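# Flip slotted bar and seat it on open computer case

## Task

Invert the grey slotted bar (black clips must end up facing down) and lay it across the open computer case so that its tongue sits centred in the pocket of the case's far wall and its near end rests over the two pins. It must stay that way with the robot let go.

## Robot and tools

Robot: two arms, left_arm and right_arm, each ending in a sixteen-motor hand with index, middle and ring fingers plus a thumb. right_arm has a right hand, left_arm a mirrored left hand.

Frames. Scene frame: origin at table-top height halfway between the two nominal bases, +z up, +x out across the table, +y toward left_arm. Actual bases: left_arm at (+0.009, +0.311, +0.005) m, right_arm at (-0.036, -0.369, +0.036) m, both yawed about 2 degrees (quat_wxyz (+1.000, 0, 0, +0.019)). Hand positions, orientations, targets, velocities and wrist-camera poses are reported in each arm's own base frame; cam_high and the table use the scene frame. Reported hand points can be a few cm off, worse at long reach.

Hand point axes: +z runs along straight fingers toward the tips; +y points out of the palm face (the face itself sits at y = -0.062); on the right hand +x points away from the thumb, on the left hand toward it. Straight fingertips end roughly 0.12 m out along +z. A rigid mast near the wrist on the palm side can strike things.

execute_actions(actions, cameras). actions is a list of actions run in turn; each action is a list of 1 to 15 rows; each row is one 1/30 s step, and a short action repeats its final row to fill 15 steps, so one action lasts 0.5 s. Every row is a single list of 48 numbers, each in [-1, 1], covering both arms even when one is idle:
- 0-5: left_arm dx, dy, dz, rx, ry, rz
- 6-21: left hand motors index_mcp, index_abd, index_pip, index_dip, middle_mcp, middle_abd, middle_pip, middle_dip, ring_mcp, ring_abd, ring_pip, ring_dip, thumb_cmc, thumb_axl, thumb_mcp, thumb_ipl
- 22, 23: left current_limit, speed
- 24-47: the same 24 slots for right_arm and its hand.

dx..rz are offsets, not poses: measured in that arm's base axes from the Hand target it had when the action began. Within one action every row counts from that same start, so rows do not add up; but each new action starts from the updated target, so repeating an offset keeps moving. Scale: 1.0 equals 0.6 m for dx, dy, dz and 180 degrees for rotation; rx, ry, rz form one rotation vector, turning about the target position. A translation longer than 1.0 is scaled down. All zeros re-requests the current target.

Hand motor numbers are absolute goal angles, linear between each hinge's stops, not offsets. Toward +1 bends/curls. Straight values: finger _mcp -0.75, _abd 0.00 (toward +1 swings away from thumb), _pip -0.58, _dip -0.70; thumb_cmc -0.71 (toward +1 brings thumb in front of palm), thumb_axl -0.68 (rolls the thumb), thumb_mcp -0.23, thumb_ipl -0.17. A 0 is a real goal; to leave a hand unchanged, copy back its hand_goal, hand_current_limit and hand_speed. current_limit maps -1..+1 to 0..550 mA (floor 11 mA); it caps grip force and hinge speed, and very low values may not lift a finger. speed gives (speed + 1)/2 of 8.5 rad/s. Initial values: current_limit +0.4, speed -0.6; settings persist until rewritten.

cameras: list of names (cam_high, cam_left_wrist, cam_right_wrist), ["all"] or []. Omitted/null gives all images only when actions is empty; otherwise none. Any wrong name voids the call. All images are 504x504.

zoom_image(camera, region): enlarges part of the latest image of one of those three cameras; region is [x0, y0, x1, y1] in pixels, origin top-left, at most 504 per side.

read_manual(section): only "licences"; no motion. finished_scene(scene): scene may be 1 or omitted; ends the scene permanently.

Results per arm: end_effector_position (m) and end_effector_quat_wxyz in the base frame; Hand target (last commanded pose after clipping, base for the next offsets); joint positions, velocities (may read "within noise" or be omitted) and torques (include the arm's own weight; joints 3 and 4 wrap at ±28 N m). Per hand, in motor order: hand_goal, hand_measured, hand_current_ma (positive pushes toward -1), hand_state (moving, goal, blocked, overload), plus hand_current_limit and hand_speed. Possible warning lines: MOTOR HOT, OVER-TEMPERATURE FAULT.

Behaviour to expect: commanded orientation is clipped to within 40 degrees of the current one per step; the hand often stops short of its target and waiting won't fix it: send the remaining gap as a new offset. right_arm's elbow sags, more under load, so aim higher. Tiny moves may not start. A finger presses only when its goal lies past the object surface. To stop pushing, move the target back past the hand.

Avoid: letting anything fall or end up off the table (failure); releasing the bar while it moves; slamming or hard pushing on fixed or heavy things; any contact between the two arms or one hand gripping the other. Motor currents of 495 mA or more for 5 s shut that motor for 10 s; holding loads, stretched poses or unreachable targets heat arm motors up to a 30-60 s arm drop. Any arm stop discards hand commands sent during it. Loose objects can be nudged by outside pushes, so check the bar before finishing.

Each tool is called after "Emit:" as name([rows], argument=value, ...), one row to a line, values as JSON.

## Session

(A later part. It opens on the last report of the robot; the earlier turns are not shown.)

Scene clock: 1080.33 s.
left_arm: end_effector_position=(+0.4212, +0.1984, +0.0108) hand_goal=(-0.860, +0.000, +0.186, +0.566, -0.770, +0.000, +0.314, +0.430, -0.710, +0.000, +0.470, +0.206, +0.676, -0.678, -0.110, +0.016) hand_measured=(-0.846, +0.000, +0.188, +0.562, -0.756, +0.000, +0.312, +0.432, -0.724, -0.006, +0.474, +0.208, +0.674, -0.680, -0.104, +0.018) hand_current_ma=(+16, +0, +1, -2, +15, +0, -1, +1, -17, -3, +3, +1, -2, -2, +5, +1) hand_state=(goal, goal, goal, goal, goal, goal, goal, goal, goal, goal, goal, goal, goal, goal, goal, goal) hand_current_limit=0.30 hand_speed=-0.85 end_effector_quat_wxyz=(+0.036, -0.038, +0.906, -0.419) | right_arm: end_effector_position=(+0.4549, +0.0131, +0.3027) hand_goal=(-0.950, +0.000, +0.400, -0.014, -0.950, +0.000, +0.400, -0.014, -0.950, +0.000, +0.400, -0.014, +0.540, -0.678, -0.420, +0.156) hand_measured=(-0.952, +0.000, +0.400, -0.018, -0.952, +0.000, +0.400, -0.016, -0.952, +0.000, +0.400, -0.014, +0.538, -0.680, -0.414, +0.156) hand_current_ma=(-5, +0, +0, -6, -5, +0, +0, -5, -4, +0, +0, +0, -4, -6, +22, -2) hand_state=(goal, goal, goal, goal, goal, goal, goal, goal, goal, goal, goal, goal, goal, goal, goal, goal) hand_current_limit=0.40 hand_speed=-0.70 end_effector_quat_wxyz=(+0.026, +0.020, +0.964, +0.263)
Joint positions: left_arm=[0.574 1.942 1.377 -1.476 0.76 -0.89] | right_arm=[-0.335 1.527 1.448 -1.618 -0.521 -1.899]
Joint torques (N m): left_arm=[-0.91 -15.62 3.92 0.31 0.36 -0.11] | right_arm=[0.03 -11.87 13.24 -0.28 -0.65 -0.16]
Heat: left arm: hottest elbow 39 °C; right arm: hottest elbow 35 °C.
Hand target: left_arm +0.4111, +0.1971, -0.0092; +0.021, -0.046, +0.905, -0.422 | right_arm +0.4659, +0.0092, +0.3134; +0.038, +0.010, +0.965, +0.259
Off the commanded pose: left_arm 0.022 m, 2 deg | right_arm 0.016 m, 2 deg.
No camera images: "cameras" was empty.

Emit:
execute_actions([
  [[0,0,0.005,0,0,0,-0.83,0,0.186,0.567,-0.74,0,0.315,0.43,-0.70,0,0.47,0.207,0.676,-0.678,-0.07,0.016,0.3,-0.85,0,0,0,0,0,0,-0.95,0,0.40,-0.014,-0.95,0,0.40,-0.014,-0.95,0,0.40,-0.014,0.54,-0.678,-0.42,0.157,0.4,-0.7]],
  [[0,0,0.005,0,0,0,-0.80,0,0.186,0.567,-0.71,0,0.315,0.43,-0.68,0,0.47,0.207,0.676,-0.678,-0.03,0.016,0.4,-0.85,0,0,0,0,0,0,-0.95,0,0.40,-0.014,-0.95,0,0.40,-0.014,-0.95,0,0.40,-0.014,0.54,-0.678,-0.42,0.157,0.4,-0.7]],
  [[0,0,0,0,0,0,-0.77,0,0.186,0.567,-0.68,0,0.315,0.43,-0.65,0,0.47,0.207,0.676,-0.678,0.02,0.016,0.55,-0.85,0,0,0,0,0,0,-0.95,0,0.40,-0.014,-0.95,0,0.40,-0.014,-0.95,0,0.40,-0.014,0.54,-0.678,-0.42,0.157,0.4,-0.7]],
], cameras=["cam_high","cam_left_wrist"])

Emit:
zoom_image(camera="cam_high", region=[384, 190, 504, 340])

Scene clock: 1085.47 s.
left_arm: end_effector_position=(+0.4215, +0.1983, +0.0115) hand_goal=(-0.770, +0.000, +0.186, +0.566, -0.680, +0.000, +0.314, +0.430, -0.650, +0.000, +0.470, +0.206, +0.676, -0.678, +0.020, +0.016) hand_measured=(-0.804, +0.000, +0.176, +0.562, -0.726, +0.000, +0.300, +0.430, -0.712, -0.008, +0.468, +0.208, +0.672, -0.680, -0.072, -0.008) hand_current_ma=(-60, +0, -8, -2, -93, +0, -14, +0, -146, -4, +0, +1, -3, -2, -355, -49) hand_state=(blocked, goal, goal, goal, blocked, goal, goal, goal, blocked, goal, goal, goal, goal, goal, blocked, blocked) hand_current_limit=0.55 hand_speed=-0.85 end_effector_quat_wxyz=(+0.038, -0.038, +0.906, -0.419) | right_arm: end_effector_position=(+0.4549, +0.0131, +0.3027) hand_goal=(-0.950, +0.000, +0.400, -0.014, -0.950, +0.000, +0.400, -0.014, -0.950, +0.000, +0.400, -0.014, +0.540, -0.678, -0.420, +0.156) hand_measured=(-0.952, +0.000, +0.400, -0.018, -0.952, +0.000, +0.400, -0.016, -0.952, +0.000, +0.400, -0.014, +0.538, -0.680, -0.414, +0.156) hand_current_ma=(-5, +0, +0, -6, -5, +0, +0, -5, -4, +0, +0, +0, -4, -6, +22, -2) hand_state=(goal, goal, goal, goal, goal, goal, goal, goal, goal, goal, goal, goal, goal, goal, goal, goal) hand_current_limit=0.40 hand_speed=-0.70 end_effector_quat_wxyz=(+0.026, +0.020, +0.964, +0.263)
Joint positions: left_arm=[0.574 1.941 1.377 -1.476 0.762 -0.89] | right_arm=[-0.335 1.527 1.448 -1.618 -0.521 -1.899]
Joint torques (N m): left_arm=[-0.91 -16.15 4.27 -0.24 0.29 -0.11] | right_arm=[0.03 -11.93 13.26 -0.29 -0.65 -0.16]
Heat: left arm: hottest elbow 39 °C; right arm: hottest elbow 35 °C.
Hand target: left_arm +0.4111, +0.1971, -0.0033; +0.021, -0.046, +0.905, -0.422 | right_arm +0.4659, +0.0092, +0.3134; +0.038, +0.010, +0.965, +0.259
Off the commanded pose: left_arm 0.018 m, 2 deg | right_arm 0.016 m, 2 deg.
camera_calibration:
cam_left_wrist: T_world_to_cam=[[0.802933, -0.279663, 0.526391, -0.329415], [-0.487105, 0.201135, 0.849867, 0.103998], [-0.343552, -0.938794, 0.0252726, 0.453074], [0, 0, 0, 1]] pos_world=[0.47081, 0.3123, 0.0735665]
Images, in order (width x height): cam_high 504x504, cam_left_wrist 504x504.

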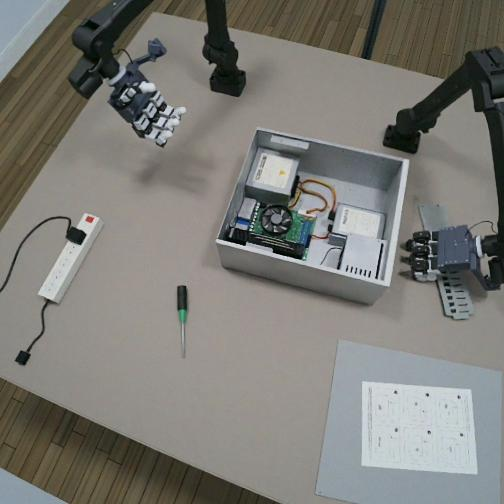

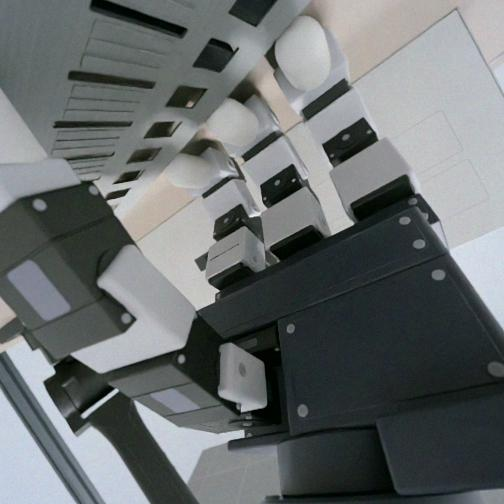

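Scaled by 3.360 from the camera's 504x504 image, which has a finer 720x720 frame.

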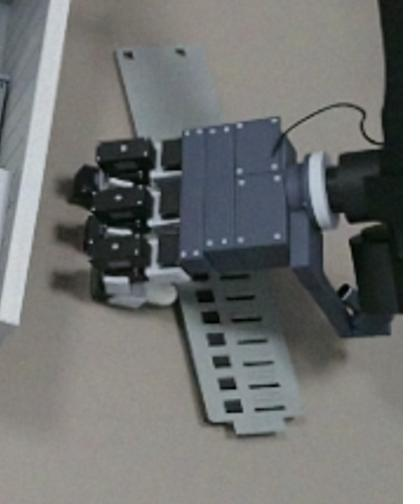

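Emit:
execute_actions([
  [[0.01,0,0.02,0,0,0,-0.73,0,0.186,0.567,-0.65,0,0.315,0.43,-0.63,0,0.47,0.207,0.676,-0.678,0.05,0.016,0.7,-0.85,0,0,0,0,0,0,-0.95,0,0.40,-0.014,-0.95,0,0.40,-0.014,-0.95,0,0.40,-0.014,0.54,-0.678,-0.42,0.157,0.4,-0.7]],
  [[0.01,0,0.06,0,0,0.02,-0.73,0,0.186,0.567,-0.65,0,0.315,0.43,-0.63,0,0.47,0.207,0.676,-0.678,0.05,0.016,0.7,-0.85,0,0,0,0,0,0,-0.95,0,0.40,-0.014,-0.95,0,0.40,-0.014,-0.95,0,0.40,-0.014,0.54,-0.678,-0.42,0.157,0.4,-0.7]],
  [[0,0,0.06,0,0,0.02,-0.73,0,0.186,0.567,-0.65,0,0.315,0.43,-0.63,0,0.47,0.207,0.676,-0.678,0.05,0.016,0.7,-0.85,0,0,0,0,0,0,-0.95,0,0.40,-0.014,-0.95,0,0.40,-0.014,-0.95,0,0.40,-0.014,0.54,-0.678,-0.42,0.157,0.4,-0.7]],
], cameras=["cam_high","cam_left_wrist"])

Emit:
zoom_image(camera="cam_high", region=[384, 190, 504, 340])

Scene clock: 1090.67 s.
left_arm: end_effector_position=(+0.4166, +0.1902, +0.0744) hand_goal=(-0.730, +0.000, +0.186, +0.566, -0.650, +0.000, +0.314, +0.430, -0.630, +0.000, +0.470, +0.206, +0.676, -0.678, +0.050, +0.016) hand_measured=(-0.726, +0.000, +0.184, +0.562, -0.646, +0.000, +0.310, +0.426, -0.628, +0.000, +0.466, +0.208, +0.672, -0.680, +0.048, +0.014) hand_current_ma=(+3, +0, -1, -2, +2, +0, -2, -2, +1, +0, -2, +1, -2, -1, -1, -1) hand_state=(goal, goal, goal, goal, goal, goal, goal, goal, goal, goal, goal, goal, goal, goal, goal, goal) hand_current_limit=0.70 hand_speed=-0.85 end_effector_quat_wxyz=(+0.046, -0.096, +0.901, -0.421) | right_arm: end_effector_position=(+0.4549, +0.0131, +0.3027) hand_goal=(-0.950, +0.000, +0.400, -0.014, -0.950, +0.000, +0.400, -0.014, -0.950, +0.000, +0.400, -0.014, +0.540, -0.678, -0.420, +0.156) hand_measured=(-0.952, +0.000, +0.400, -0.018, -0.952, +0.000, +0.400, -0.016, -0.952, +0.000, +0.400, -0.014, +0.538, -0.680, -0.414, +0.156) hand_current_ma=(-5, +0, +0, -6, -5, +0, +0, -5, -4, +0, +0, +0, -4, -6, +22, -2) hand_state=(goal, goal, goal, goal, goal, goal, goal, goal, goal, goal, goal, goal, goal, goal, goal, goal) hand_current_limit=0.40 hand_speed=-0.70 end_effector_quat_wxyz=(+0.026, +0.020, +0.964, +0.263)
Joint positions: left_arm=[0.574 1.828 1.395 -1.535 0.802 -1.039] | right_arm=[-0.335 1.527 1.448 -1.618 -0.521 -1.899]
Joint torques (N m): left_arm=[-0.85 -16.09 8.64 -0.99 0.91 -0.2] | right_arm=[-0.03 -11.93 13.24 -0.29 -0.65 -0.16]
Heat: left arm: hottest elbow 39 °C; right arm: hottest elbow 35 °C.
Hand target: left_arm +0.4231, +0.1971, +0.0808; +0.048, -0.103, +0.901, -0.420 | right_arm +0.4659, +0.0092, +0.3134; +0.038, +0.010, +0.965, +0.259
Off the commanded pose: left_arm 0.012 m, 1 deg | right_arm 0.016 m, 2 deg.
camera_calibration:
cam_left_wrist: T_world_to_cam=[[0.845587, -0.181014, 0.502211, -0.395537], [-0.479309, 0.156768, 0.863531, 0.0540132], [-0.235042, -0.970906, 0.0457991, 0.401625], [0, 0, 0, 1]] pos_world=[0.454749, 0.309875, 0.133607]
Images, in order (width x height): cam_high 504x504, cam_left_wrist 504x504.

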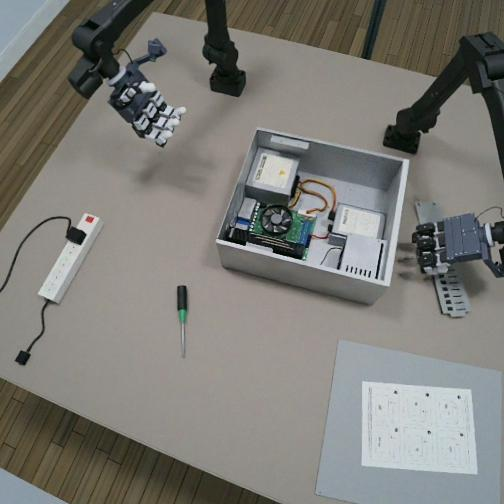

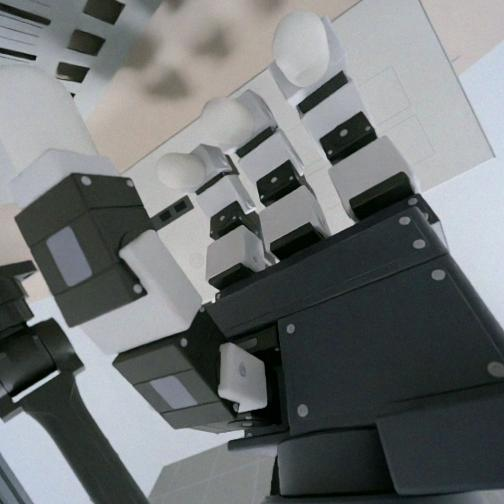

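Scaled by 3.360 from the camera's 504x504 image, which has a finer 720x720 frame.

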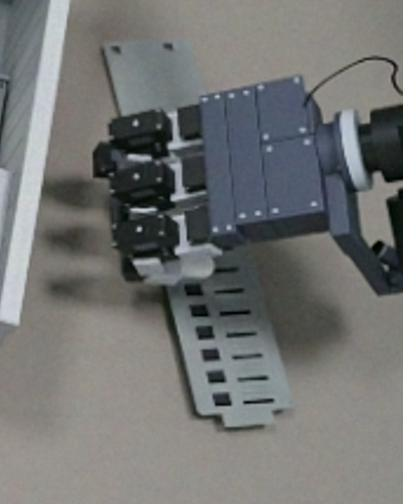

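Emit:
execute_actions([
  [[-0.018,0.0015,-0.03,0,0.01,-0.0228,-0.97,0,-0.05,0.74,-0.95,0,0.186,0.567,-0.88,0,0.315,0.43,0.676,-0.678,-0.22,0.08,0.4,-0.6,0,0,0,0,0,0,-0.95,0,0.40,-0.014,-0.95,0,0.40,-0.014,-0.95,0,0.40,-0.014,0.54,-0.678,-0.42,0.157,0.4,-0.7]],
  [[0,0,-0.04,0,0,0,-0.97,0,-0.05,0.74,-0.95,0,0.186,0.567,-0.88,0,0.315,0.43,0.676,-0.678,-0.22,0.08,0.4,-0.7,0,0,0,0,0,0,-0.95,0,0.40,-0.014,-0.95,0,0.40,-0.014,-0.95,0,0.40,-0.014,0.54,-0.678,-0.42,0.157,0.4,-0.7]],
], cameras=["cam_high","cam_left_wrist"])

Emit:
zoom_image(camera="cam_high", region=[384, 190, 504, 340])

Scene clock: 1108.70 s.
left_arm: end_effector_position=(+0.4093, +0.1933, +0.0473) hand_goal=(-0.970, +0.000, -0.050, +0.740, -0.950, +0.000, +0.186, +0.566, -0.880, +0.000, +0.314, +0.430, +0.676, -0.678, -0.220, +0.080) hand_measured=(-0.952, +0.000, -0.046, +0.736, -0.932, +0.000, +0.188, +0.562, -0.864, +0.000, +0.316, +0.426, +0.674, -0.680, -0.214, +0.078) hand_current_ma=(+24, +0, +2, -2, +23, +0, +1, -2, +21, +0, +1, -2, -1, -1, +6, -1) hand_state=(goal, goal, goal, goal, goal, goal, goal, goal, goal, goal, goal, goal, goal, goal, goal, goal) hand_current_limit=0.40 hand_speed=-0.70 end_effector_quat_wxyz=(+0.016, -0.082, +0.903, -0.421) | right_arm: end_effector_position=(+0.4549, +0.0131, +0.3027) hand_goal=(-0.950, +0.000, +0.400, -0.014, -0.950, +0.000, +0.400, -0.014, -0.950, +0.000, +0.400, -0.014, +0.540, -0.678, -0.420, +0.156) hand_measured=(-0.952, +0.000, +0.400, -0.018, -0.952, +0.000, +0.400, -0.016, -0.952, +0.000, +0.400, -0.014, +0.538, -0.680, -0.414, +0.156) hand_current_ma=(-5, +0, +0, -6, -5, +0, +0, -5, -4, +0, +0, +0, -4, -6, +22, -2) hand_state=(goal, goal, goal, goal, goal, goal, goal, goal, goal, goal, goal, goal, goal, goal, goal, goal) hand_current_limit=0.40 hand_speed=-0.70 end_effector_quat_wxyz=(+0.026, +0.020, +0.964, +0.263)
Joint positions: left_arm=[0.574 1.886 1.395 -1.55 0.761 -0.986] | right_arm=[-0.335 1.527 1.448 -1.618 -0.521 -1.899]
Joint torques (N m): left_arm=[-0.91 -15.85 6.16 -0.03 0.68 0.05] | right_arm=[0.03 -11.87 13.24 -0.29 -0.65 -0.16]
Heat: left arm: hottest elbow 40 °C; right arm: hottest elbow 35 °C.
Hand target: left_arm +0.4123, +0.1980, +0.0388; +0.019, -0.077, +0.904, -0.419 | right_arm +0.4659, +0.0092, +0.3134; +0.038, +0.010, +0.965, +0.259
Off the commanded pose: left_arm 0.010 m, 1 deg | right_arm 0.016 m, 2 deg.
camera_calibration:
cam_left_wrist: T_world_to_cam=[[0.855716, -0.223584, 0.466649, -0.369506], [-0.433757, 0.181788, 0.882501, 0.0490234], [-0.282144, -0.957582, 0.0585782, 0.420179], [0, 0, 0, 1]] pos_world=[0.456007, 0.310829, 0.104553]
Images, in order (width x height): cam_high 504x504, cam_left_wrist 504x504.

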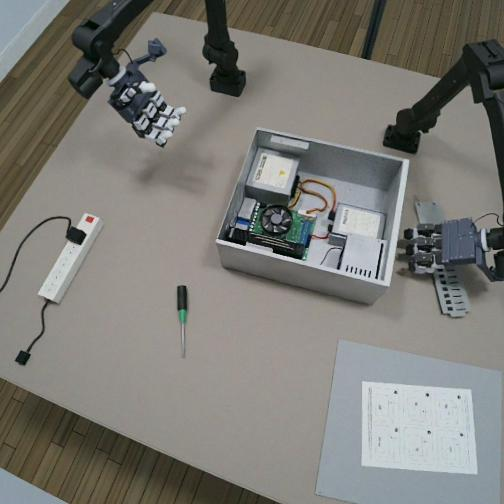

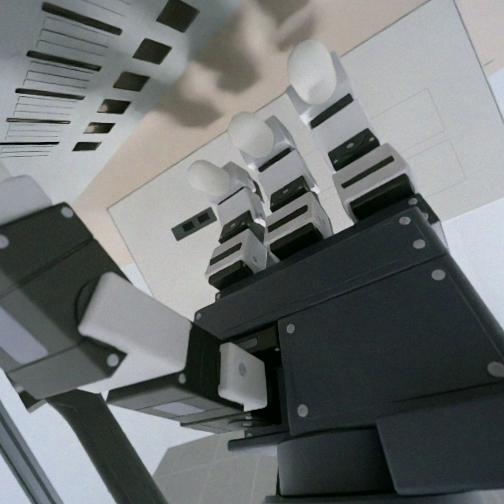

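Scaled by 3.360 from the camera's 504x504 image, which has a finer 720x720 frame.

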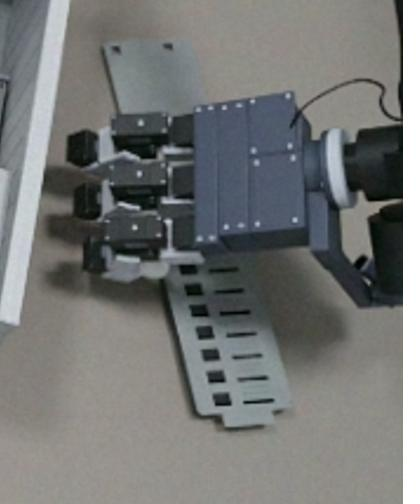

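Emit:
execute_actions([
  [[0,0,-0.04,0,0,0,-0.97,0,-0.05,0.74,-0.95,0,0.186,0.567,-0.88,0,0.315,0.43,0.676,-0.678,-0.22,0.08,0.4,-0.7,0,0,0,0,0,0,-0.95,0,0.40,-0.014,-0.95,0,0.40,-0.014,-0.95,0,0.40,-0.014,0.54,-0.678,-0.42,0.157,0.4,-0.7]],
  [[0,0,-0.022,0,0,0,-0.95,0,-0.05,0.74,-0.92,0,0.186,0.567,-0.85,0,0.315,0.43,0.676,-0.678,-0.20,0.08,0.4,-0.7,0,0,0,0,0,0,-0.95,0,0.40,-0.014,-0.95,0,0.40,-0.014,-0.95,0,0.40,-0.014,0.54,-0.678,-0.42,0.157,0.4,-0.7]],
  [[0,0,-0.012,0,0,0,-0.93,0,-0.05,0.74,-0.90,0,0.186,0.567,-0.82,0,0.315,0.43,0.676,-0.678,-0.17,0.08,0.4,-0.8,0,0,0,0,0,0,-0.95,0,0.40,-0.014,-0.95,0,0.40,-0.014,-0.95,0,0.40,-0.014,0.54,-0.678,-0.42,0.157,0.4,-0.7]],
], cameras=["cam_high","cam_left_wrist"])

Emit:
zoom_image(camera="cam_high", region=[384, 190, 504, 340])

Scene clock: 1114.30 s.
left_arm: end_effector_position=(+0.4159, +0.1975, +0.0090) hand_goal=(-0.930, +0.000, -0.050, +0.740, -0.900, +0.000, +0.186, +0.566, -0.820, +0.000, +0.314, +0.430, +0.676, -0.678, -0.170, +0.080) hand_measured=(-0.924, +0.000, -0.046, +0.736, -0.894, +0.000, +0.188, +0.562, -0.816, +0.000, +0.318, +0.432, +0.674, -0.680, -0.170, +0.078) hand_current_ma=(+4, +0, +2, -2, +4, +0, +1, -2, +3, +0, +2, +1, -1, -1, +0, -1) hand_state=(goal, goal, goal, goal, goal, goal, goal, goal, goal, goal, goal, goal, goal, goal, goal, goal) hand_current_limit=0.40 hand_speed=-0.80 end_effector_quat_wxyz=(+0.024, -0.077, +0.905, -0.417) | right_arm: end_effector_position=(+0.4549, +0.0131, +0.3027) hand_goal=(-0.950, +0.000, +0.400, -0.014, -0.950, +0.000, +0.400, -0.014, -0.950, +0.000, +0.400, -0.014, +0.540, -0.678, -0.420, +0.156) hand_measured=(-0.952, +0.000, +0.400, -0.018, -0.952, +0.000, +0.400, -0.016, -0.952, +0.000, +0.400, -0.014, +0.538, -0.680, -0.414, +0.156) hand_current_ma=(-5, +0, +0, -6, -5, +0, +0, -5, -4, +0, +0, +0, -4, -6, +22, -2) hand_state=(goal, goal, goal, goal, goal, goal, goal, goal, goal, goal, goal, goal, goal, goal, goal, goal) hand_current_limit=0.40 hand_speed=-0.70 end_effector_quat_wxyz=(+0.026, +0.020, +0.964, +0.263)
Joint positions: left_arm=[0.574 1.941 1.371 -1.452 0.761 -0.985] | right_arm=[-0.335 1.527 1.448 -1.618 -0.521 -1.899]
Joint torques (N m): left_arm=[-0.91 -15.85 4.82 0.08 0.7 0.04] | right_arm=[0.03 -11.93 13.26 -0.28 -0.65 -0.16]
Heat: left arm: hottest elbow 39 °C; right arm: hottest elbow 35 °C.
Hand target: left_arm +0.4122, +0.1980, -0.0057; +0.018, -0.077, +0.904, -0.419 | right_arm +0.4659, +0.0092, +0.3134; +0.038, +0.010, +0.965, +0.259
Off the commanded pose: left_arm 0.015 m, 1 deg | right_arm 0.016 m, 2 deg.
camera_calibration:
cam_left_wrist: T_world_to_cam=[[0.847422, -0.229681, 0.478667, -0.351753], [-0.448496, 0.172798, 0.876922, 0.0928232], [-0.284125, -0.957803, 0.0434218, 0.429383], [0, 0, 0, 1]] pos_world=[0.461713, 0.314434, 0.0683294]
Images, in order (width x height): cam_high 504x504, cam_left_wrist 504x504.

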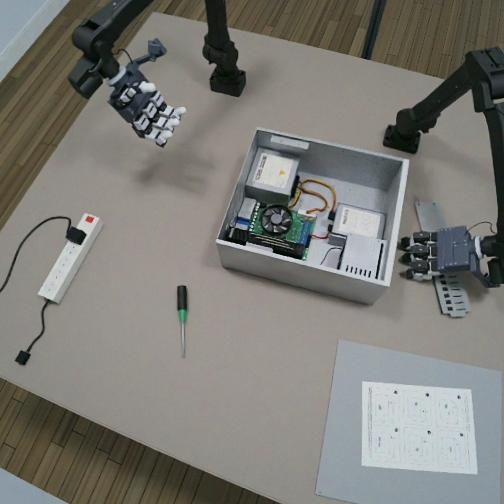

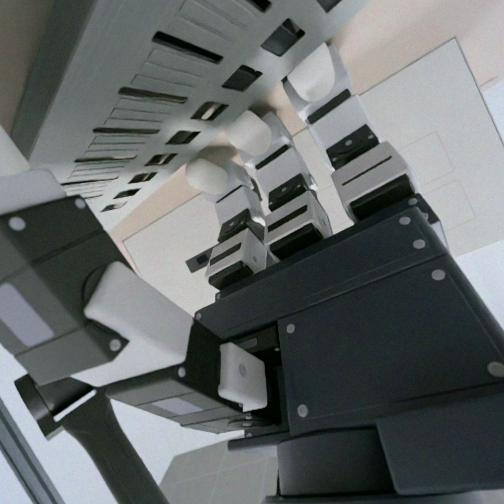

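Scaled by 3.360 from the camera's 504x504 image, which has a finer 720x720 frame.

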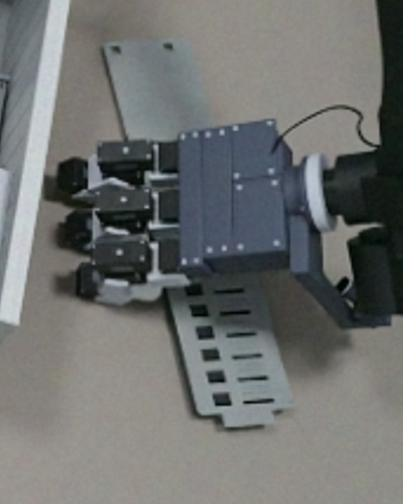

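Emit:
execute_actions([
  [[-0.008,0,-0.014,0,0,0,-0.91,0,-0.05,0.74,-0.88,0,0.186,0.567,-0.80,0,0.315,0.43,0.676,-0.678,-0.15,0.08,0.3,-0.8,0,0,0,0,0,0,-0.95,0,0.40,-0.014,-0.95,0,0.40,-0.014,-0.95,0,0.40,-0.014,0.54,-0.678,-0.42,0.157,0.4,-0.7]],
  [[0,0,0,0,0,0,-0.88,0,-0.05,0.74,-0.85,0,0.186,0.567,-0.77,0,0.315,0.43,0.676,-0.678,-0.12,0.08,0.3,-0.85,0,0,0,0,0,0,-0.95,0,0.40,-0.014,-0.95,0,0.40,-0.014,-0.95,0,0.40,-0.014,0.54,-0.678,-0.42,0.157,0.4,-0.7]],
], cameras=["cam_left_wrist"])

Scene clock: 1117.80 s.
left_arm: end_effector_position=(+0.4157, +0.1972, +0.0060) hand_goal=(-0.880, +0.000, -0.050, +0.740, -0.850, +0.000, +0.186, +0.566, -0.770, +0.000, +0.314, +0.430, +0.676, -0.678, -0.120, +0.080) hand_measured=(-0.874, +0.000, -0.046, +0.736, -0.846, +0.000, +0.188, +0.562, -0.816, +0.000, +0.322, +0.440, +0.674, -0.680, -0.120, +0.078) hand_current_ma=(+4, +0, +2, -2, +3, +0, +1, -2, -93, +0, +7, +9, -1, -1, +0, -1) hand_state=(goal, goal, goal, goal, goal, goal, goal, goal, blocked, goal, goal, goal, goal, goal, goal, goal) hand_current_limit=0.30 hand_speed=-0.85 end_effector_quat_wxyz=(+0.030, -0.073, +0.905, -0.419) | right_arm: end_effector_position=(+0.4549, +0.0131, +0.3027) hand_goal=(-0.950, +0.000, +0.400, -0.014, -0.950, +0.000, +0.400, -0.014, -0.950, +0.000, +0.400, -0.014, +0.540, -0.678, -0.420, +0.156) hand_measured=(-0.952, +0.000, +0.400, -0.018, -0.952, +0.000, +0.400, -0.016, -0.952, +0.000, +0.400, -0.014, +0.538, -0.680, -0.414, +0.156) hand_current_ma=(-5, +0, +0, -6, -5, +0, +0, -5, -4, +0, +0, +0, -4, -6, +22, -2) hand_state=(goal, goal, goal, goal, goal, goal, goal, goal, goal, goal, goal, goal, goal, goal, goal, goal) hand_current_limit=0.40 hand_speed=-0.70 end_effector_quat_wxyz=(+0.026, +0.020, +0.964, +0.263)
Joint positions: left_arm=[0.576 1.941 1.361 -1.443 0.767 -0.97] | right_arm=[-0.335 1.527 1.448 -1.618 -0.521 -1.899]
Joint torques (N m): left_arm=[-0.73 -15.44 4.11 0.47 0.37 -0.04] | right_arm=[-0.03 -11.93 13.24 -0.28 -0.65 -0.16]
Heat: left arm: hottest elbow 39 °C; right arm: hottest elbow 35 °C.
Hand target: left_arm +0.4075, +0.1981, -0.0141; +0.019, -0.077, +0.904, -0.419 | right_arm +0.4659, +0.0092, +0.3134; +0.038, +0.010, +0.965, +0.259
Off the commanded pose: left_arm 0.022 m, 1 deg | right_arm 0.016 m, 2 deg.
camera_calibration:
cam_left_wrist: T_world_to_cam=[[0.839399, -0.231975, 0.491525, -0.346463], [-0.460383, 0.177213, 0.869852, 0.0995634], [-0.288889, -0.956443, 0.0419548, 0.430818], [0, 0, 0, 1]] pos_world=[0.461116, 0.314038, 0.065615]
Images, in order (width x height): cam_left_wrist 504x504.

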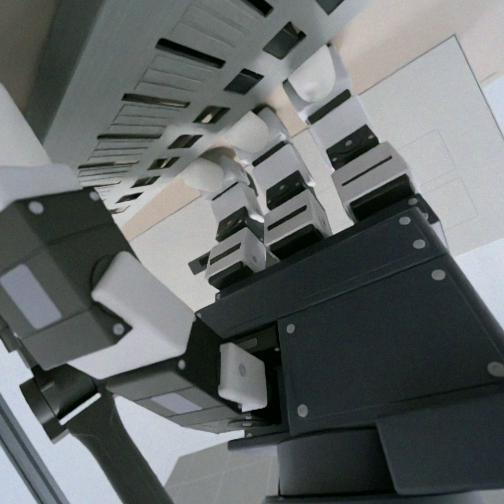

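Emit:
execute_actions([
  [[0,0,0.004,0,0,0,-0.85,0,-0.05,0.74,-0.82,0,0.186,0.567,-0.76,0,0.315,0.43,0.676,-0.678,-0.08,0.08,0.4,-0.85,0,0,0,0,0,0,-0.95,0,0.40,-0.014,-0.95,0,0.40,-0.014,-0.95,0,0.40,-0.014,0.54,-0.678,-0.42,0.157,0.4,-0.7]],
  [[0,0,0.003,0,0,0,-0.82,0,-0.05,0.74,-0.79,0,0.186,0.567,-0.74,0,0.315,0.43,0.676,-0.678,-0.04,0.08,0.4,-0.85,0,0,0,0,0,0,-0.95,0,0.40,-0.014,-0.95,0,0.40,-0.014,-0.95,0,0.40,-0.014,0.54,-0.678,-0.42,0.157,0.4,-0.7]],
  [[0,0,0.003,0,0,0,-0.79,0,-0.05,0.74,-0.76,0,0.186,0.567,-0.72,0,0.315,0.43,0.676,-0.678,0.01,0.08,0.6,-0.85,0,0,0,0,0,0,-0.95,0,0.40,-0.014,-0.95,0,0.40,-0.014,-0.95,0,0.40,-0.014,0.54,-0.678,-0.42,0.157,0.4,-0.7]],
], cameras=["cam_high","cam_left_wrist"])

Emit:
zoom_image(camera="cam_high", region=[384, 190, 504, 340])

Scene clock: 1123.53 s.
left_arm: end_effector_position=(+0.4161, +0.1972, +0.0066) hand_goal=(-0.790, +0.000, -0.050, +0.740, -0.760, +0.000, +0.186, +0.566, -0.720, +0.000, +0.314, +0.430, +0.676, -0.678, +0.010, +0.080) hand_measured=(-0.796, +0.000, -0.052, +0.736, -0.786, +0.000, +0.176, +0.564, -0.800, -0.002, +0.310, +0.440, +0.672, -0.680, -0.052, +0.066) hand_current_ma=(-6, +0, -1, -2, -43, +0, -10, -1, -214, -1, -2, +9, -2, -1, -202, -24) hand_state=(goal, goal, goal, goal, blocked, goal, goal, goal, blocked, goal, goal, goal, goal, goal, blocked, goal) hand_current_limit=0.60 hand_speed=-0.85 end_effector_quat_wxyz=(+0.031, -0.071, +0.905, -0.418) | right_arm: end_effector_position=(+0.4549, +0.0131, +0.3027) hand_goal=(-0.950, +0.000, +0.400, -0.014, -0.950, +0.000, +0.400, -0.014, -0.950, +0.000, +0.400, -0.014, +0.540, -0.678, -0.420, +0.156) hand_measured=(-0.952, +0.000, +0.400, -0.018, -0.952, +0.000, +0.400, -0.016, -0.952, +0.000, +0.400, -0.014, +0.538, -0.680, -0.414, +0.156) hand_current_ma=(-5, +0, +0, -6, -5, +0, +0, -5, -4, +0, +0, +0, -4, -6, +22, -2) hand_state=(goal, goal, goal, goal, goal, goal, goal, goal, goal, goal, goal, goal, goal, goal, goal, goal) hand_current_limit=0.40 hand_speed=-0.70 end_effector_quat_wxyz=(+0.026, +0.020, +0.964, +0.263)
Joint positions: left_arm=[0.576 1.94 1.361 -1.443 0.767 -0.968] | right_arm=[-0.335 1.527 1.448 -1.618 -0.521 -1.899]
Joint torques (N m): left_arm=[-0.73 -15.97 4.44 -0.06 0.33 -0.07] | right_arm=[0.03 -11.87 13.26 -0.29 -0.65 -0.16]
Heat: left arm: hottest elbow 39 °C; right arm: hottest elbow 35 °C.
Hand target: left_arm +0.4075, +0.1981, -0.0081; +0.019, -0.077, +0.904, -0.419 | right_arm +0.4659, +0.0092, +0.3134; +0.038, +0.010, +0.965, +0.259
Off the commanded pose: left_arm 0.017 m, 2 deg | right_arm 0.016 m, 2 deg.
camera_calibration:
cam_left_wrist: T_world_to_cam=[[0.837674, -0.23295, 0.494, -0.346302], [-0.462928, 0.177138, 0.868516, 0.100255], [-0.289827, -0.95622, 0.0405452, 0.431354], [0, 0, 0, 1]] pos_world=[0.461517, 0.314039, 0.0665114]
Images, in order (width x height): cam_high 504x504, cam_left_wrist 504x504.

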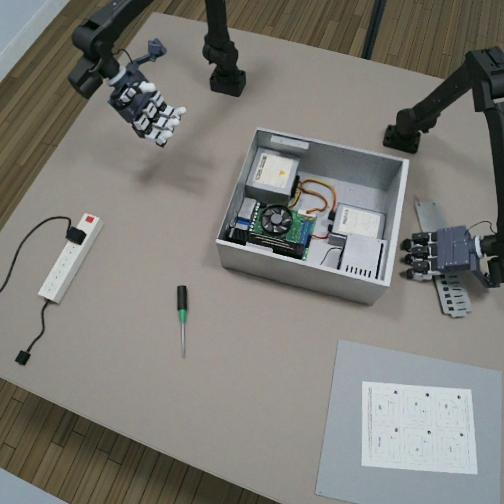

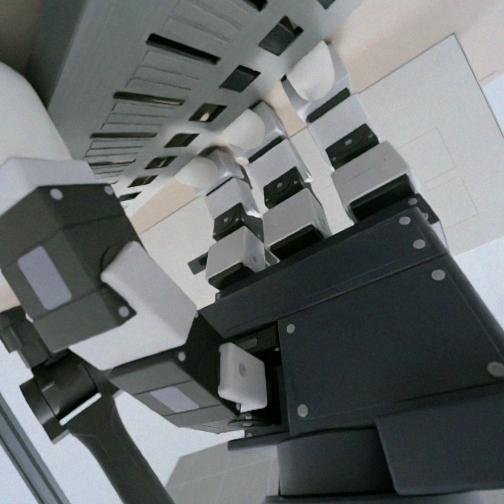

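Scaled by 3.360 from the camera's 504x504 image, which has a finer 720x720 frame.

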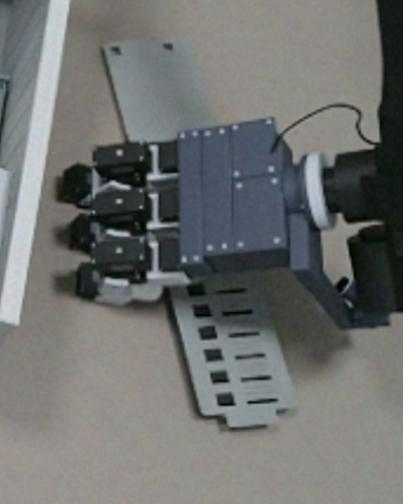

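Emit:
execute_actions([
  [[0,0,0,0,0,0,-0.76,0,-0.05,0.74,-0.75,0,0.186,0.567,-0.74,0,0.315,0.43,0.676,-0.678,0.02,0.08,0.6,-0.85,0,0,0,0,0,0,-0.95,0,0.40,-0.014,-0.95,0,0.40,-0.014,-0.95,0,0.40,-0.014,0.54,-0.678,-0.42,0.157,0.4,-0.7]],
  [[0,0,0.0,0,0,0,-0.73,0,-0.05,0.74,-0.72,0,0.186,0.567,-0.74,0,0.315,0.43,0.676,-0.678,0.04,0.08,0.65,-0.85,0,0,0,0,0,0,-0.95,0,0.40,-0.014,-0.95,0,0.40,-0.014,-0.95,0,0.40,-0.014,0.54,-0.678,-0.42,0.157,0.4,-0.7]],
  [[0,0,0.0,0,0,0,-0.70,0,-0.05,0.74,-0.70,0,0.186,0.567,-0.74,0,0.315,0.43,0.676,-0.678,0.05,0.08,0.72,-0.85,0,0,0,0,0,0,-0.95,0,0.40,-0.014,-0.95,0,0.40,-0.014,-0.95,0,0.40,-0.014,0.54,-0.678,-0.42,0.157,0.4,-0.7]],
], cameras=["cam_left_wrist"])

Scene clock: 1128.20 s.
left_arm: end_effector_position=(+0.4163, +0.1971, +0.0069) hand_goal=(-0.700, +0.000, -0.050, +0.740, -0.700, +0.000, +0.186, +0.566, -0.740, +0.000, +0.314, +0.430, +0.676, -0.678, +0.050, +0.080) hand_measured=(-0.770, +0.000, -0.062, +0.742, -0.764, +0.000, +0.168, +0.564, -0.796, -0.002, +0.310, +0.436, +0.672, -0.680, -0.050, +0.052) hand_current_ma=(-174, +0, -12, +0, -153, +0, -22, -1, -126, -1, -2, +4, -3, -1, -404, -68) hand_state=(blocked, goal, goal, goal, blocked, goal, goal, goal, blocked, goal, goal, goal, goal, goal, blocked, blocked) hand_current_limit=0.72 hand_speed=-0.85 end_effector_quat_wxyz=(+0.031, -0.071, +0.905, -0.419) | right_arm: end_effector_position=(+0.4549, +0.0131, +0.3027) hand_goal=(-0.950, +0.000, +0.400, -0.014, -0.950, +0.000, +0.400, -0.014, -0.950, +0.000, +0.400, -0.014, +0.540, -0.678, -0.420, +0.156) hand_measured=(-0.952, +0.000, +0.400, -0.018, -0.952, +0.000, +0.400, -0.016, -0.952, +0.000, +0.400, -0.014, +0.538, -0.680, -0.414, +0.156) hand_current_ma=(-5, +0, +0, -6, -5, +0, +0, -5, -4, +0, +0, +0, -4, -6, +22, -2) hand_state=(goal, goal, goal, goal, goal, goal, goal, goal, goal, goal, goal, goal, goal, goal, goal, goal) hand_current_limit=0.40 hand_speed=-0.70 end_effector_quat_wxyz=(+0.026, +0.020, +0.964, +0.263)
Joint positions: left_arm=[0.576 1.939 1.361 -1.443 0.768 -0.968] | right_arm=[-0.335 1.527 1.448 -1.618 -0.521 -1.899]
Joint torques (N m): left_arm=[-0.79 -15.91 4.44 -0.08 0.31 -0.07] | right_arm=[0.03 -11.93 13.24 -0.29 -0.65 -0.16]
Heat: left arm: hottest elbow 38 °C; right arm: hottest elbow 35 °C.
Hand target: left_arm +0.4075, +0.1981, -0.0080; +0.019, -0.077, +0.904, -0.419 | right_arm +0.4659, +0.0092, +0.3134; +0.038, +0.010, +0.965, +0.259
Off the commanded pose: left_arm 0.017 m, 2 deg | right_arm 0.016 m, 2 deg.
camera_calibration:
cam_left_wrist: T_world_to_cam=[[0.837417, -0.232459, 0.494667, -0.346505], [-0.46358, 0.177336, 0.868127, 0.100364], [-0.289526, -0.956303, 0.040741, 0.431124], [0, 0, 0, 1]] pos_world=[0.461518, 0.313938, 0.0667109]
Images, in order (width x height): cam_left_wrist 504x504.

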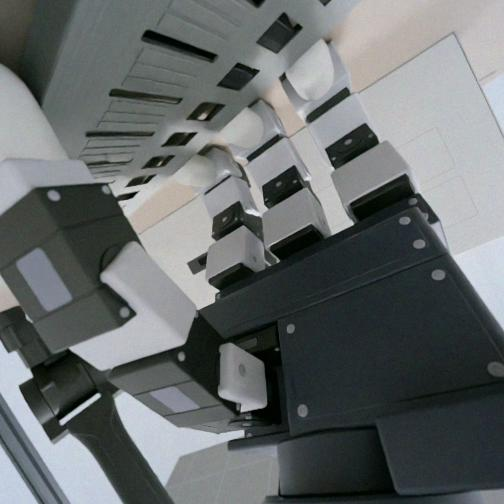

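Emit:
execute_actions([
  [[0,0,0.02,0,0,0,-0.68,0,-0.05,0.74,-0.68,0,0.186,0.567,-0.72,0,0.315,0.43,0.676,-0.678,0.08,0.08,0.75,-0.85,0,0,0,0,0,0,-0.95,0,0.40,-0.014,-0.95,0,0.40,-0.014,-0.95,0,0.40,-0.014,0.54,-0.678,-0.42,0.157,0.4,-0.7]],
  [[0,0,0.02,0,0,0,-0.68,0,-0.05,0.74,-0.68,0,0.186,0.567,-0.72,0,0.315,0.43,0.676,-0.678,0.08,0.08,0.75,-0.85,0,0,0,0,0,0,-0.95,0,0.40,-0.014,-0.95,0,0.40,-0.014,-0.95,0,0.40,-0.014,0.54,-0.678,-0.42,0.157,0.4,-0.7]],
  [[0,0,0.02,0,0,0,-0.68,0,-0.05,0.74,-0.68,0,0.186,0.567,-0.72,0,0.315,0.43,0.676,-0.678,0.08,0.08,0.75,-0.85,0,0,0,0,0,0,-0.95,0,0.40,-0.014,-0.95,0,0.40,-0.014,-0.95,0,0.40,-0.014,0.54,-0.678,-0.42,0.157,0.4,-0.7]],
], cameras=["cam_high","cam_left_wrist"])

Scene clock: 1132.00 s.
left_arm: end_effector_position=(+0.4071, +0.1937, +0.0165) hand_goal=(-0.680, +0.000, -0.050, +0.740, -0.680, +0.000, +0.186, +0.566, -0.720, +0.000, +0.314, +0.430, +0.676, -0.678, +0.080, +0.080) hand_measured=(-0.750, +0.000, -0.072, +0.732, -0.748, +0.000, +0.160, +0.560, -0.718, +0.004, +0.310, +0.432, +0.672, -0.680, -0.050, +0.042) hand_current_ma=(-180, +0, -29, -7, -169, +0, -36, -5, +1, +2, -2, +1, -3, -1, -481, -100) hand_state=(blocked, goal, blocked, goal, blocked, goal, blocked, goal, goal, goal, goal, goal, goal, goal, blocked, blocked) hand_current_limit=0.75 hand_speed=-0.85 end_effector_quat_wxyz=(+0.016, -0.074, +0.904, -0.421) | right_arm: end_effector_position=(+0.4549, +0.0131, +0.3027) hand_goal=(-0.950, +0.000, +0.400, -0.014, -0.950, +0.000, +0.400, -0.014, -0.950, +0.000, +0.400, -0.014, +0.540, -0.678, -0.420, +0.156) hand_measured=(-0.952, +0.000, +0.400, -0.018, -0.952, +0.000, +0.400, -0.016, -0.952, +0.000, +0.400, -0.014, +0.538, -0.680, -0.414, +0.156) hand_current_ma=(-5, +0, +0, -6, -5, +0, +0, -5, -4, +0, +0, +0, -4, -6, +22, -2) hand_state=(goal, goal, goal, goal, goal, goal, goal, goal, goal, goal, goal, goal, goal, goal, goal, goal) hand_current_limit=0.40 hand_speed=-0.70 end_effector_quat_wxyz=(+0.026, +0.020, +0.964, +0.263)
Joint positions: left_arm=[0.576 1.925 1.361 -1.489 0.756 -0.964] | right_arm=[-0.335 1.527 1.448 -1.618 -0.521 -1.899]
Joint torques (N m): left_arm=[-0.73 -18.67 6.54 -1.51 0.74 -0.12] | right_arm=[0.03 -11.87 13.24 -0.29 -0.65 -0.16]
Heat: left arm: hottest elbow 38 °C; right arm: hottest elbow 35 °C.
Hand target: left_arm +0.4075, +0.1980, +0.0279; +0.018, -0.077, +0.904, -0.419 | right_arm +0.4659, +0.0092, +0.3134; +0.038, +0.010, +0.965, +0.259
Off the commanded pose: left_arm 0.012 m, 1 deg | right_arm 0.016 m, 2 deg.
camera_calibration:
cam_left_wrist: T_world_to_cam=[[0.849777, -0.235302, 0.471711, -0.34857], [-0.436351, 0.188084, 0.879899, 0.0750042], [-0.295763, -0.95355, 0.0571549, 0.426585], [0, 0, 0, 1]] pos_world=[0.455103, 0.310644, 0.0740467]
Images, in order (width x height): cam_high 504x504, cam_left_wrist 504x504.

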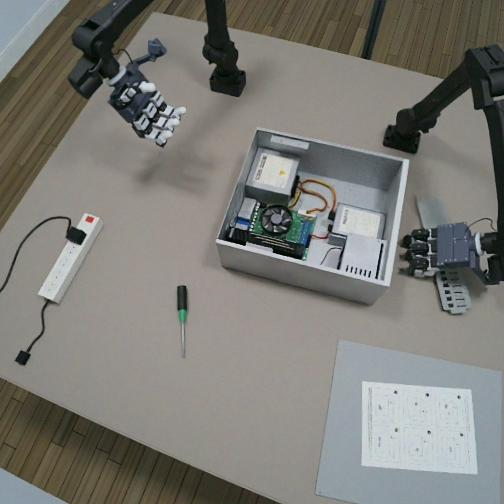

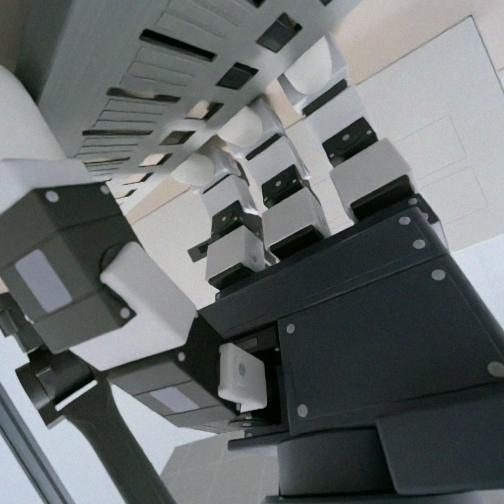

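Emit:
zoom_image(camera="cam_left_wrist", region=[80, 0, 360, 260])

Emit:
zoom_image(camera="cam_high", region=[384, 190, 504, 340])

Scaled by 1.800 from the camera's 504x504 image, which has a finer 720x720 frame.

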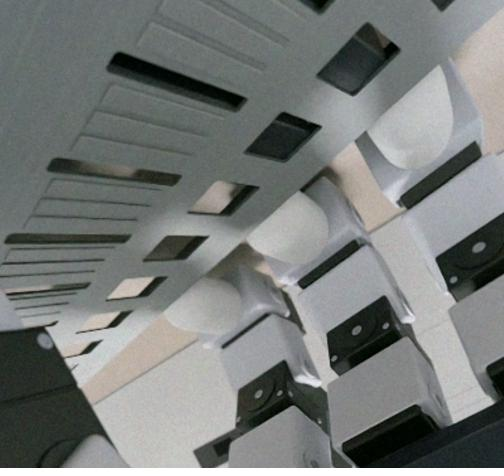

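Scaled by 3.360 from the camera's 504x504 image, which has a finer 720x720 frame.

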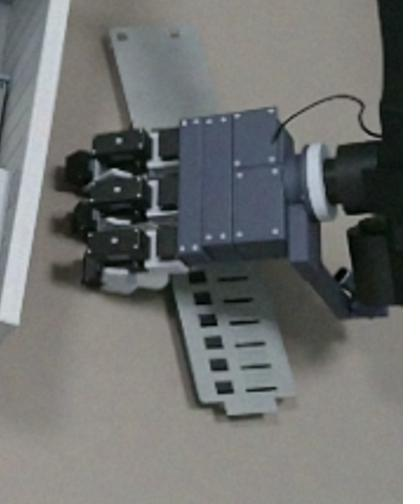

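Emit:
execute_actions([
  [[0,0,0.03,0,0,0.005,-0.68,0,-0.05,0.74,-0.68,0,0.186,0.567,-0.76,0,0.315,0.43,0.676,-0.678,0.08,0.08,0.75,-0.85,0,0,0,0,0,0,-0.95,0,0.40,-0.014,-0.95,0,0.40,-0.014,-0.95,0,0.40,-0.014,0.54,-0.678,-0.42,0.157,0.4,-0.7]],
  [[0,0,0.03,0,0,0.01,-0.68,0,-0.05,0.74,-0.68,0,0.186,0.567,-0.76,0,0.315,0.43,0.676,-0.678,0.08,0.08,0.75,-0.85,0,0,0,0,0,0,-0.95,0,0.40,-0.014,-0.95,0,0.40,-0.014,-0.95,0,0.40,-0.014,0.54,-0.678,-0.42,0.157,0.4,-0.7]],
], cameras=["cam_high","cam_left_wrist"])

Emit:
zoom_image(camera="cam_left_wrist", region=[80, 0, 360, 260])

Emit:
zoom_image(camera="cam_high", region=[384, 190, 504, 340])

Scene clock: 1140.37 s.
left_arm: end_effector_position=(+0.4020, +0.1889, +0.0486) hand_goal=(-0.680, +0.000, -0.050, +0.740, -0.680, +0.000, +0.186, +0.566, -0.760, +0.000, +0.314, +0.430, +0.676, -0.678, +0.080, +0.080) hand_measured=(-0.750, +0.000, -0.072, +0.732, -0.748, +0.000, +0.160, +0.560, -0.744, +0.004, +0.310, +0.432, +0.672, -0.680, -0.050, +0.042) hand_current_ma=(-178, +0, -30, -7, -169, +0, -36, -5, +19, +1, -2, +1, -3, -1, -481, -101) hand_state=(blocked, goal, blocked, goal, blocked, goal, blocked, goal, goal, goal, goal, goal, goal, goal, blocked, blocked) hand_current_limit=0.75 hand_speed=-0.85 end_effector_quat_wxyz=(+0.020, -0.088, +0.902, -0.422) | right_arm: end_effector_position=(+0.4549, +0.0131, +0.3027) hand_goal=(-0.950, +0.000, +0.400, -0.014, -0.950, +0.000, +0.400, -0.014, -0.950, +0.000, +0.400, -0.014, +0.540, -0.678, -0.420, +0.156) hand_measured=(-0.952, +0.000, +0.400, -0.018, -0.952, +0.000, +0.400, -0.016, -0.952, +0.000, +0.400, -0.014, +0.538, -0.680, -0.414, +0.156) hand_current_ma=(-5, +0, +0, -6, -5, +0, +0, -5, -4, +0, +0, +0, -4, -6, +22, -2) hand_state=(goal, goal, goal, goal, goal, goal, goal, goal, goal, goal, goal, goal, goal, goal, goal, goal) hand_current_limit=0.40 hand_speed=-0.70 end_effector_quat_wxyz=(+0.026, +0.020, +0.964, +0.263)
Joint positions: left_arm=[0.577 1.862 1.361 -1.533 0.769 -0.998] | right_arm=[-0.335 1.527 1.448 -1.618 -0.521 -1.899]
Joint torques (N m): left_arm=[-0.38 -17.79 8.27 -1.46 1.03 -0.28] | right_arm=[0.03 -11.93 13.24 -0.29 -0.65 -0.16]
Heat: left arm: hottest elbow 38 °C; right arm: hottest elbow 35 °C.
Hand target: left_arm +0.4075, +0.1980, +0.0639; +0.028, -0.098, +0.902, -0.419 | right_arm +0.4659, +0.0092, +0.3134; +0.038, +0.010, +0.965, +0.259
Off the commanded pose: left_arm 0.019 m, 2 deg | right_arm 0.016 m, 2 deg.
camera_calibration:
cam_left_wrist: T_world_to_cam=[[0.858083, -0.209859, 0.46867, -0.368429], [-0.437985, 0.17735, 0.881315, 0.0480836], [-0.268071, -0.961512, 0.0602663, 0.408895], [0, 0, 0, 1]] pos_world=[0.446815, 0.307312, 0.105652]
Images, in order (width x height): cam_high 504x504, cam_left_wrist 504x504.

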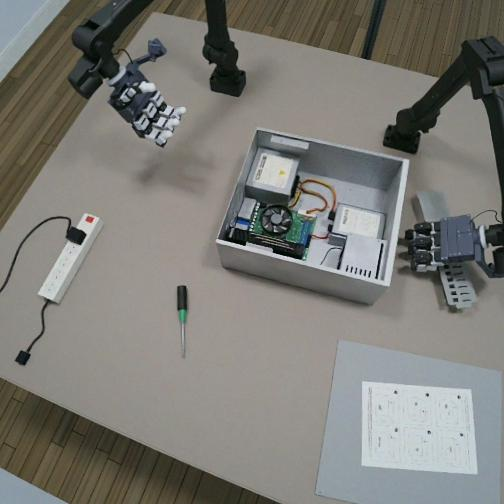

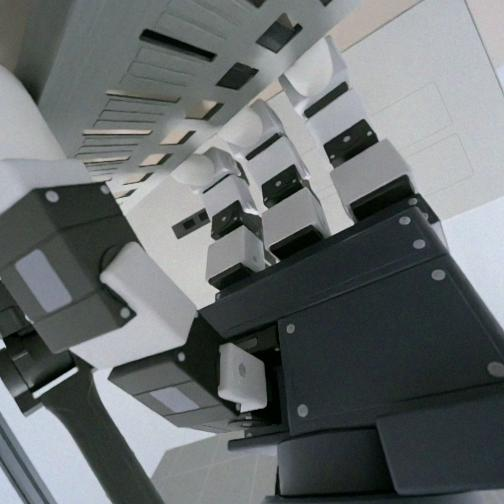

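Scaled by 1.800 from the camera's 504x504 image, which has a finer 720x720 frame.

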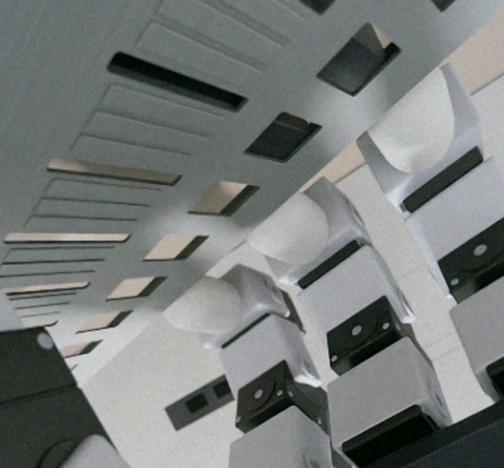

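Scaled by 3.360 from the camera's 504x504 image, which has a finer 720x720 frame.

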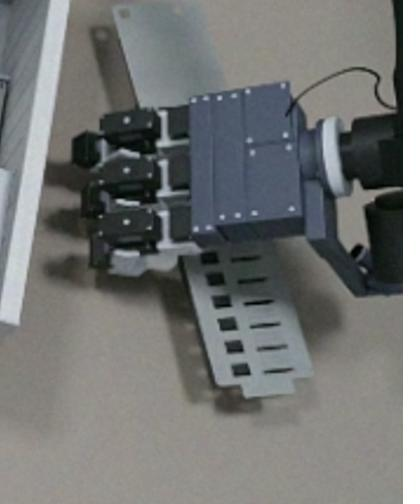

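Emit:
execute_actions([
  [[0.01,0,0.07,0,0,0.016,-0.68,0,-0.05,0.74,-0.68,0,0.186,0.567,-0.76,0,0.315,0.43,0.676,-0.678,0.08,0.08,0.75,-0.85,0,0,0,0,0,0,-0.95,0,0.40,-0.014,-0.95,0,0.40,-0.014,-0.95,0,0.40,-0.014,0.54,-0.678,-0.42,0.157,0.4,-0.7]],
  [[0.01,0,0.08,0,0,0.016,-0.68,0,-0.05,0.74,-0.68,0,0.186,0.567,-0.76,0,0.315,0.43,0.676,-0.678,0.08,0.08,0.75,-0.85,0,0,0,0,0,0,-0.95,0,0.40,-0.014,-0.95,0,0.40,-0.014,-0.95,0,0.40,-0.014,0.54,-0.678,-0.42,0.157,0.4,-0.7]],
  [[0.01,0,0.08,0,0,0.016,-0.68,0,-0.05,0.74,-0.68,0,0.186,0.567,-0.76,0,0.315,0.43,0.676,-0.678,0.08,0.08,0.75,-0.85,0,0,0,0,0,0,-0.95,0,0.40,-0.014,-0.95,0,0.40,-0.014,-0.95,0,0.40,-0.014,0.54,-0.678,-0.42,0.157,0.4,-0.7]],
  [[0.01,0,0.08,0,0,0.01,-0.68,0,-0.05,0.74,-0.68,0,0.186,0.567,-0.76,0,0.315,0.43,0.676,-0.678,0.08,0.08,0.75,-0.85,0,0,0,0,0,0,-0.95,0,0.40,-0.014,-0.95,0,0.40,-0.014,-0.95,0,0.40,-0.014,0.54,-0.678,-0.42,0.157,0.4,-0.7]],
], cameras=["cam_high","cam_left_wrist"])

Emit:
zoom_image(camera="cam_high", region=[384, 150, 504, 300])

Scene clock: 1147.70 s.
left_arm: end_effector_position=(+0.4233, +0.1940, +0.2309) hand_goal=(-0.680, +0.000, -0.050, +0.740, -0.680, +0.000, +0.186, +0.566, -0.760, +0.000, +0.314, +0.430, +0.676, -0.678, +0.080, +0.080) hand_measured=(-0.748, +0.000, -0.074, +0.730, -0.746, +0.000, +0.158, +0.558, -0.746, +0.002, +0.310, +0.432, +0.672, -0.678, -0.050, +0.042) hand_current_ma=(-171, +0, -32, -10, -165, +0, -40, -7, +17, +1, -2, +1, -2, +0, -481, -103) hand_state=(blocked, goal, blocked, goal, blocked, goal, blocked, goal, goal, goal, goal, goal, goal, goal, blocked, blocked) hand_current_limit=0.75 hand_speed=-0.85 end_effector_quat_wxyz=(+0.090, -0.196, +0.893, -0.395) | right_arm: end_effector_position=(+0.4549, +0.0131, +0.3027) hand_goal=(-0.950, +0.000, +0.400, -0.014, -0.950, +0.000, +0.400, -0.014, -0.950, +0.000, +0.400, -0.014, +0.540, -0.678, -0.420, +0.156) hand_measured=(-0.952, +0.000, +0.400, -0.018, -0.952, +0.000, +0.400, -0.016, -0.952, +0.000, +0.400, -0.014, +0.538, -0.680, -0.414, +0.156) hand_current_ma=(-5, +0, +0, -6, -5, +0, +0, -5, -4, +0, +0, +0, -4, -6, +22, -2) hand_state=(goal, goal, goal, goal, goal, goal, goal, goal, goal, goal, goal, goal, goal, goal, goal, goal) hand_current_limit=0.40 hand_speed=-0.70 end_effector_quat_wxyz=(+0.026, +0.020, +0.964, +0.263)
Joint positions: left_arm=[0.577 1.656 1.608 -1.673 0.825 -1.36] | right_arm=[-0.335 1.527 1.448 -1.618 -0.521 -1.899]
Joint torques (N m): left_arm=[-1.26 -15.79 10.93 -0.51 1.14 -0.25] | right_arm=[0.03 -11.93 13.24 -0.29 -0.65 -0.16]
Heat: left arm: hottest elbow 39 °C; right arm: hottest elbow 35 °C.
Hand target: left_arm +0.4315, +0.1980, +0.2499; +0.066, -0.180, +0.890, -0.415 | right_arm +0.4659, +0.0092, +0.3134; +0.038, +0.010, +0.965, +0.259
Off the commanded pose: left_arm 0.021 m, 4 deg | right_arm 0.016 m, 2 deg.
joint sent to its limit (left arm) — joint 4 (wrist pitch), lower limit. The joint targets are off in orientation, not in position.
camera_calibration:
cam_left_wrist: T_world_to_cam=[[0.871118, -0.00956447, 0.49098, -0.520669], [-0.490821, 0.015107, 0.871129, -0.0479493], [-0.0157491, -0.99984, 0.00846551, 0.320979], [0, 0, 0, 1]] pos_world=[0.435084, 0.316672, 0.294691]
Images, in order (width x height): cam_high 504x504, cam_left_wrist 504x504.

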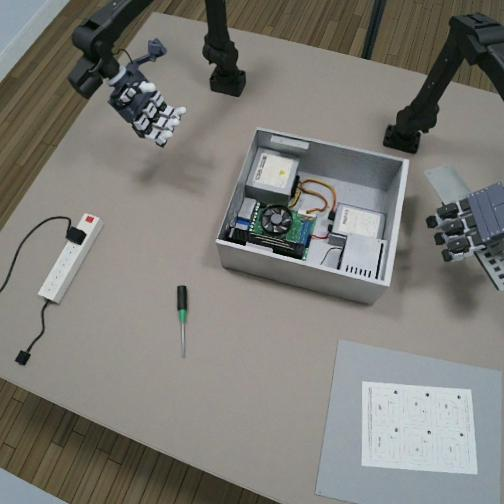

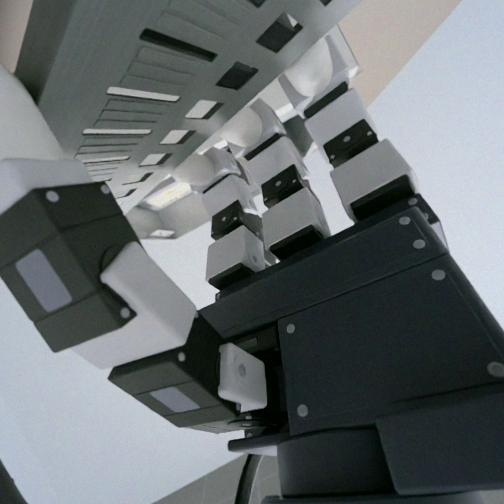

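Scaled by 3.360 from the camera's 504x504 image, which has a finer 720x720 frame.

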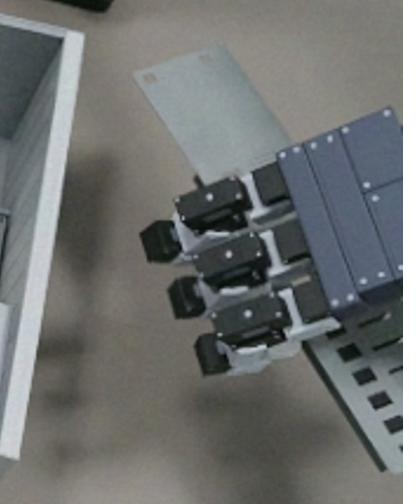

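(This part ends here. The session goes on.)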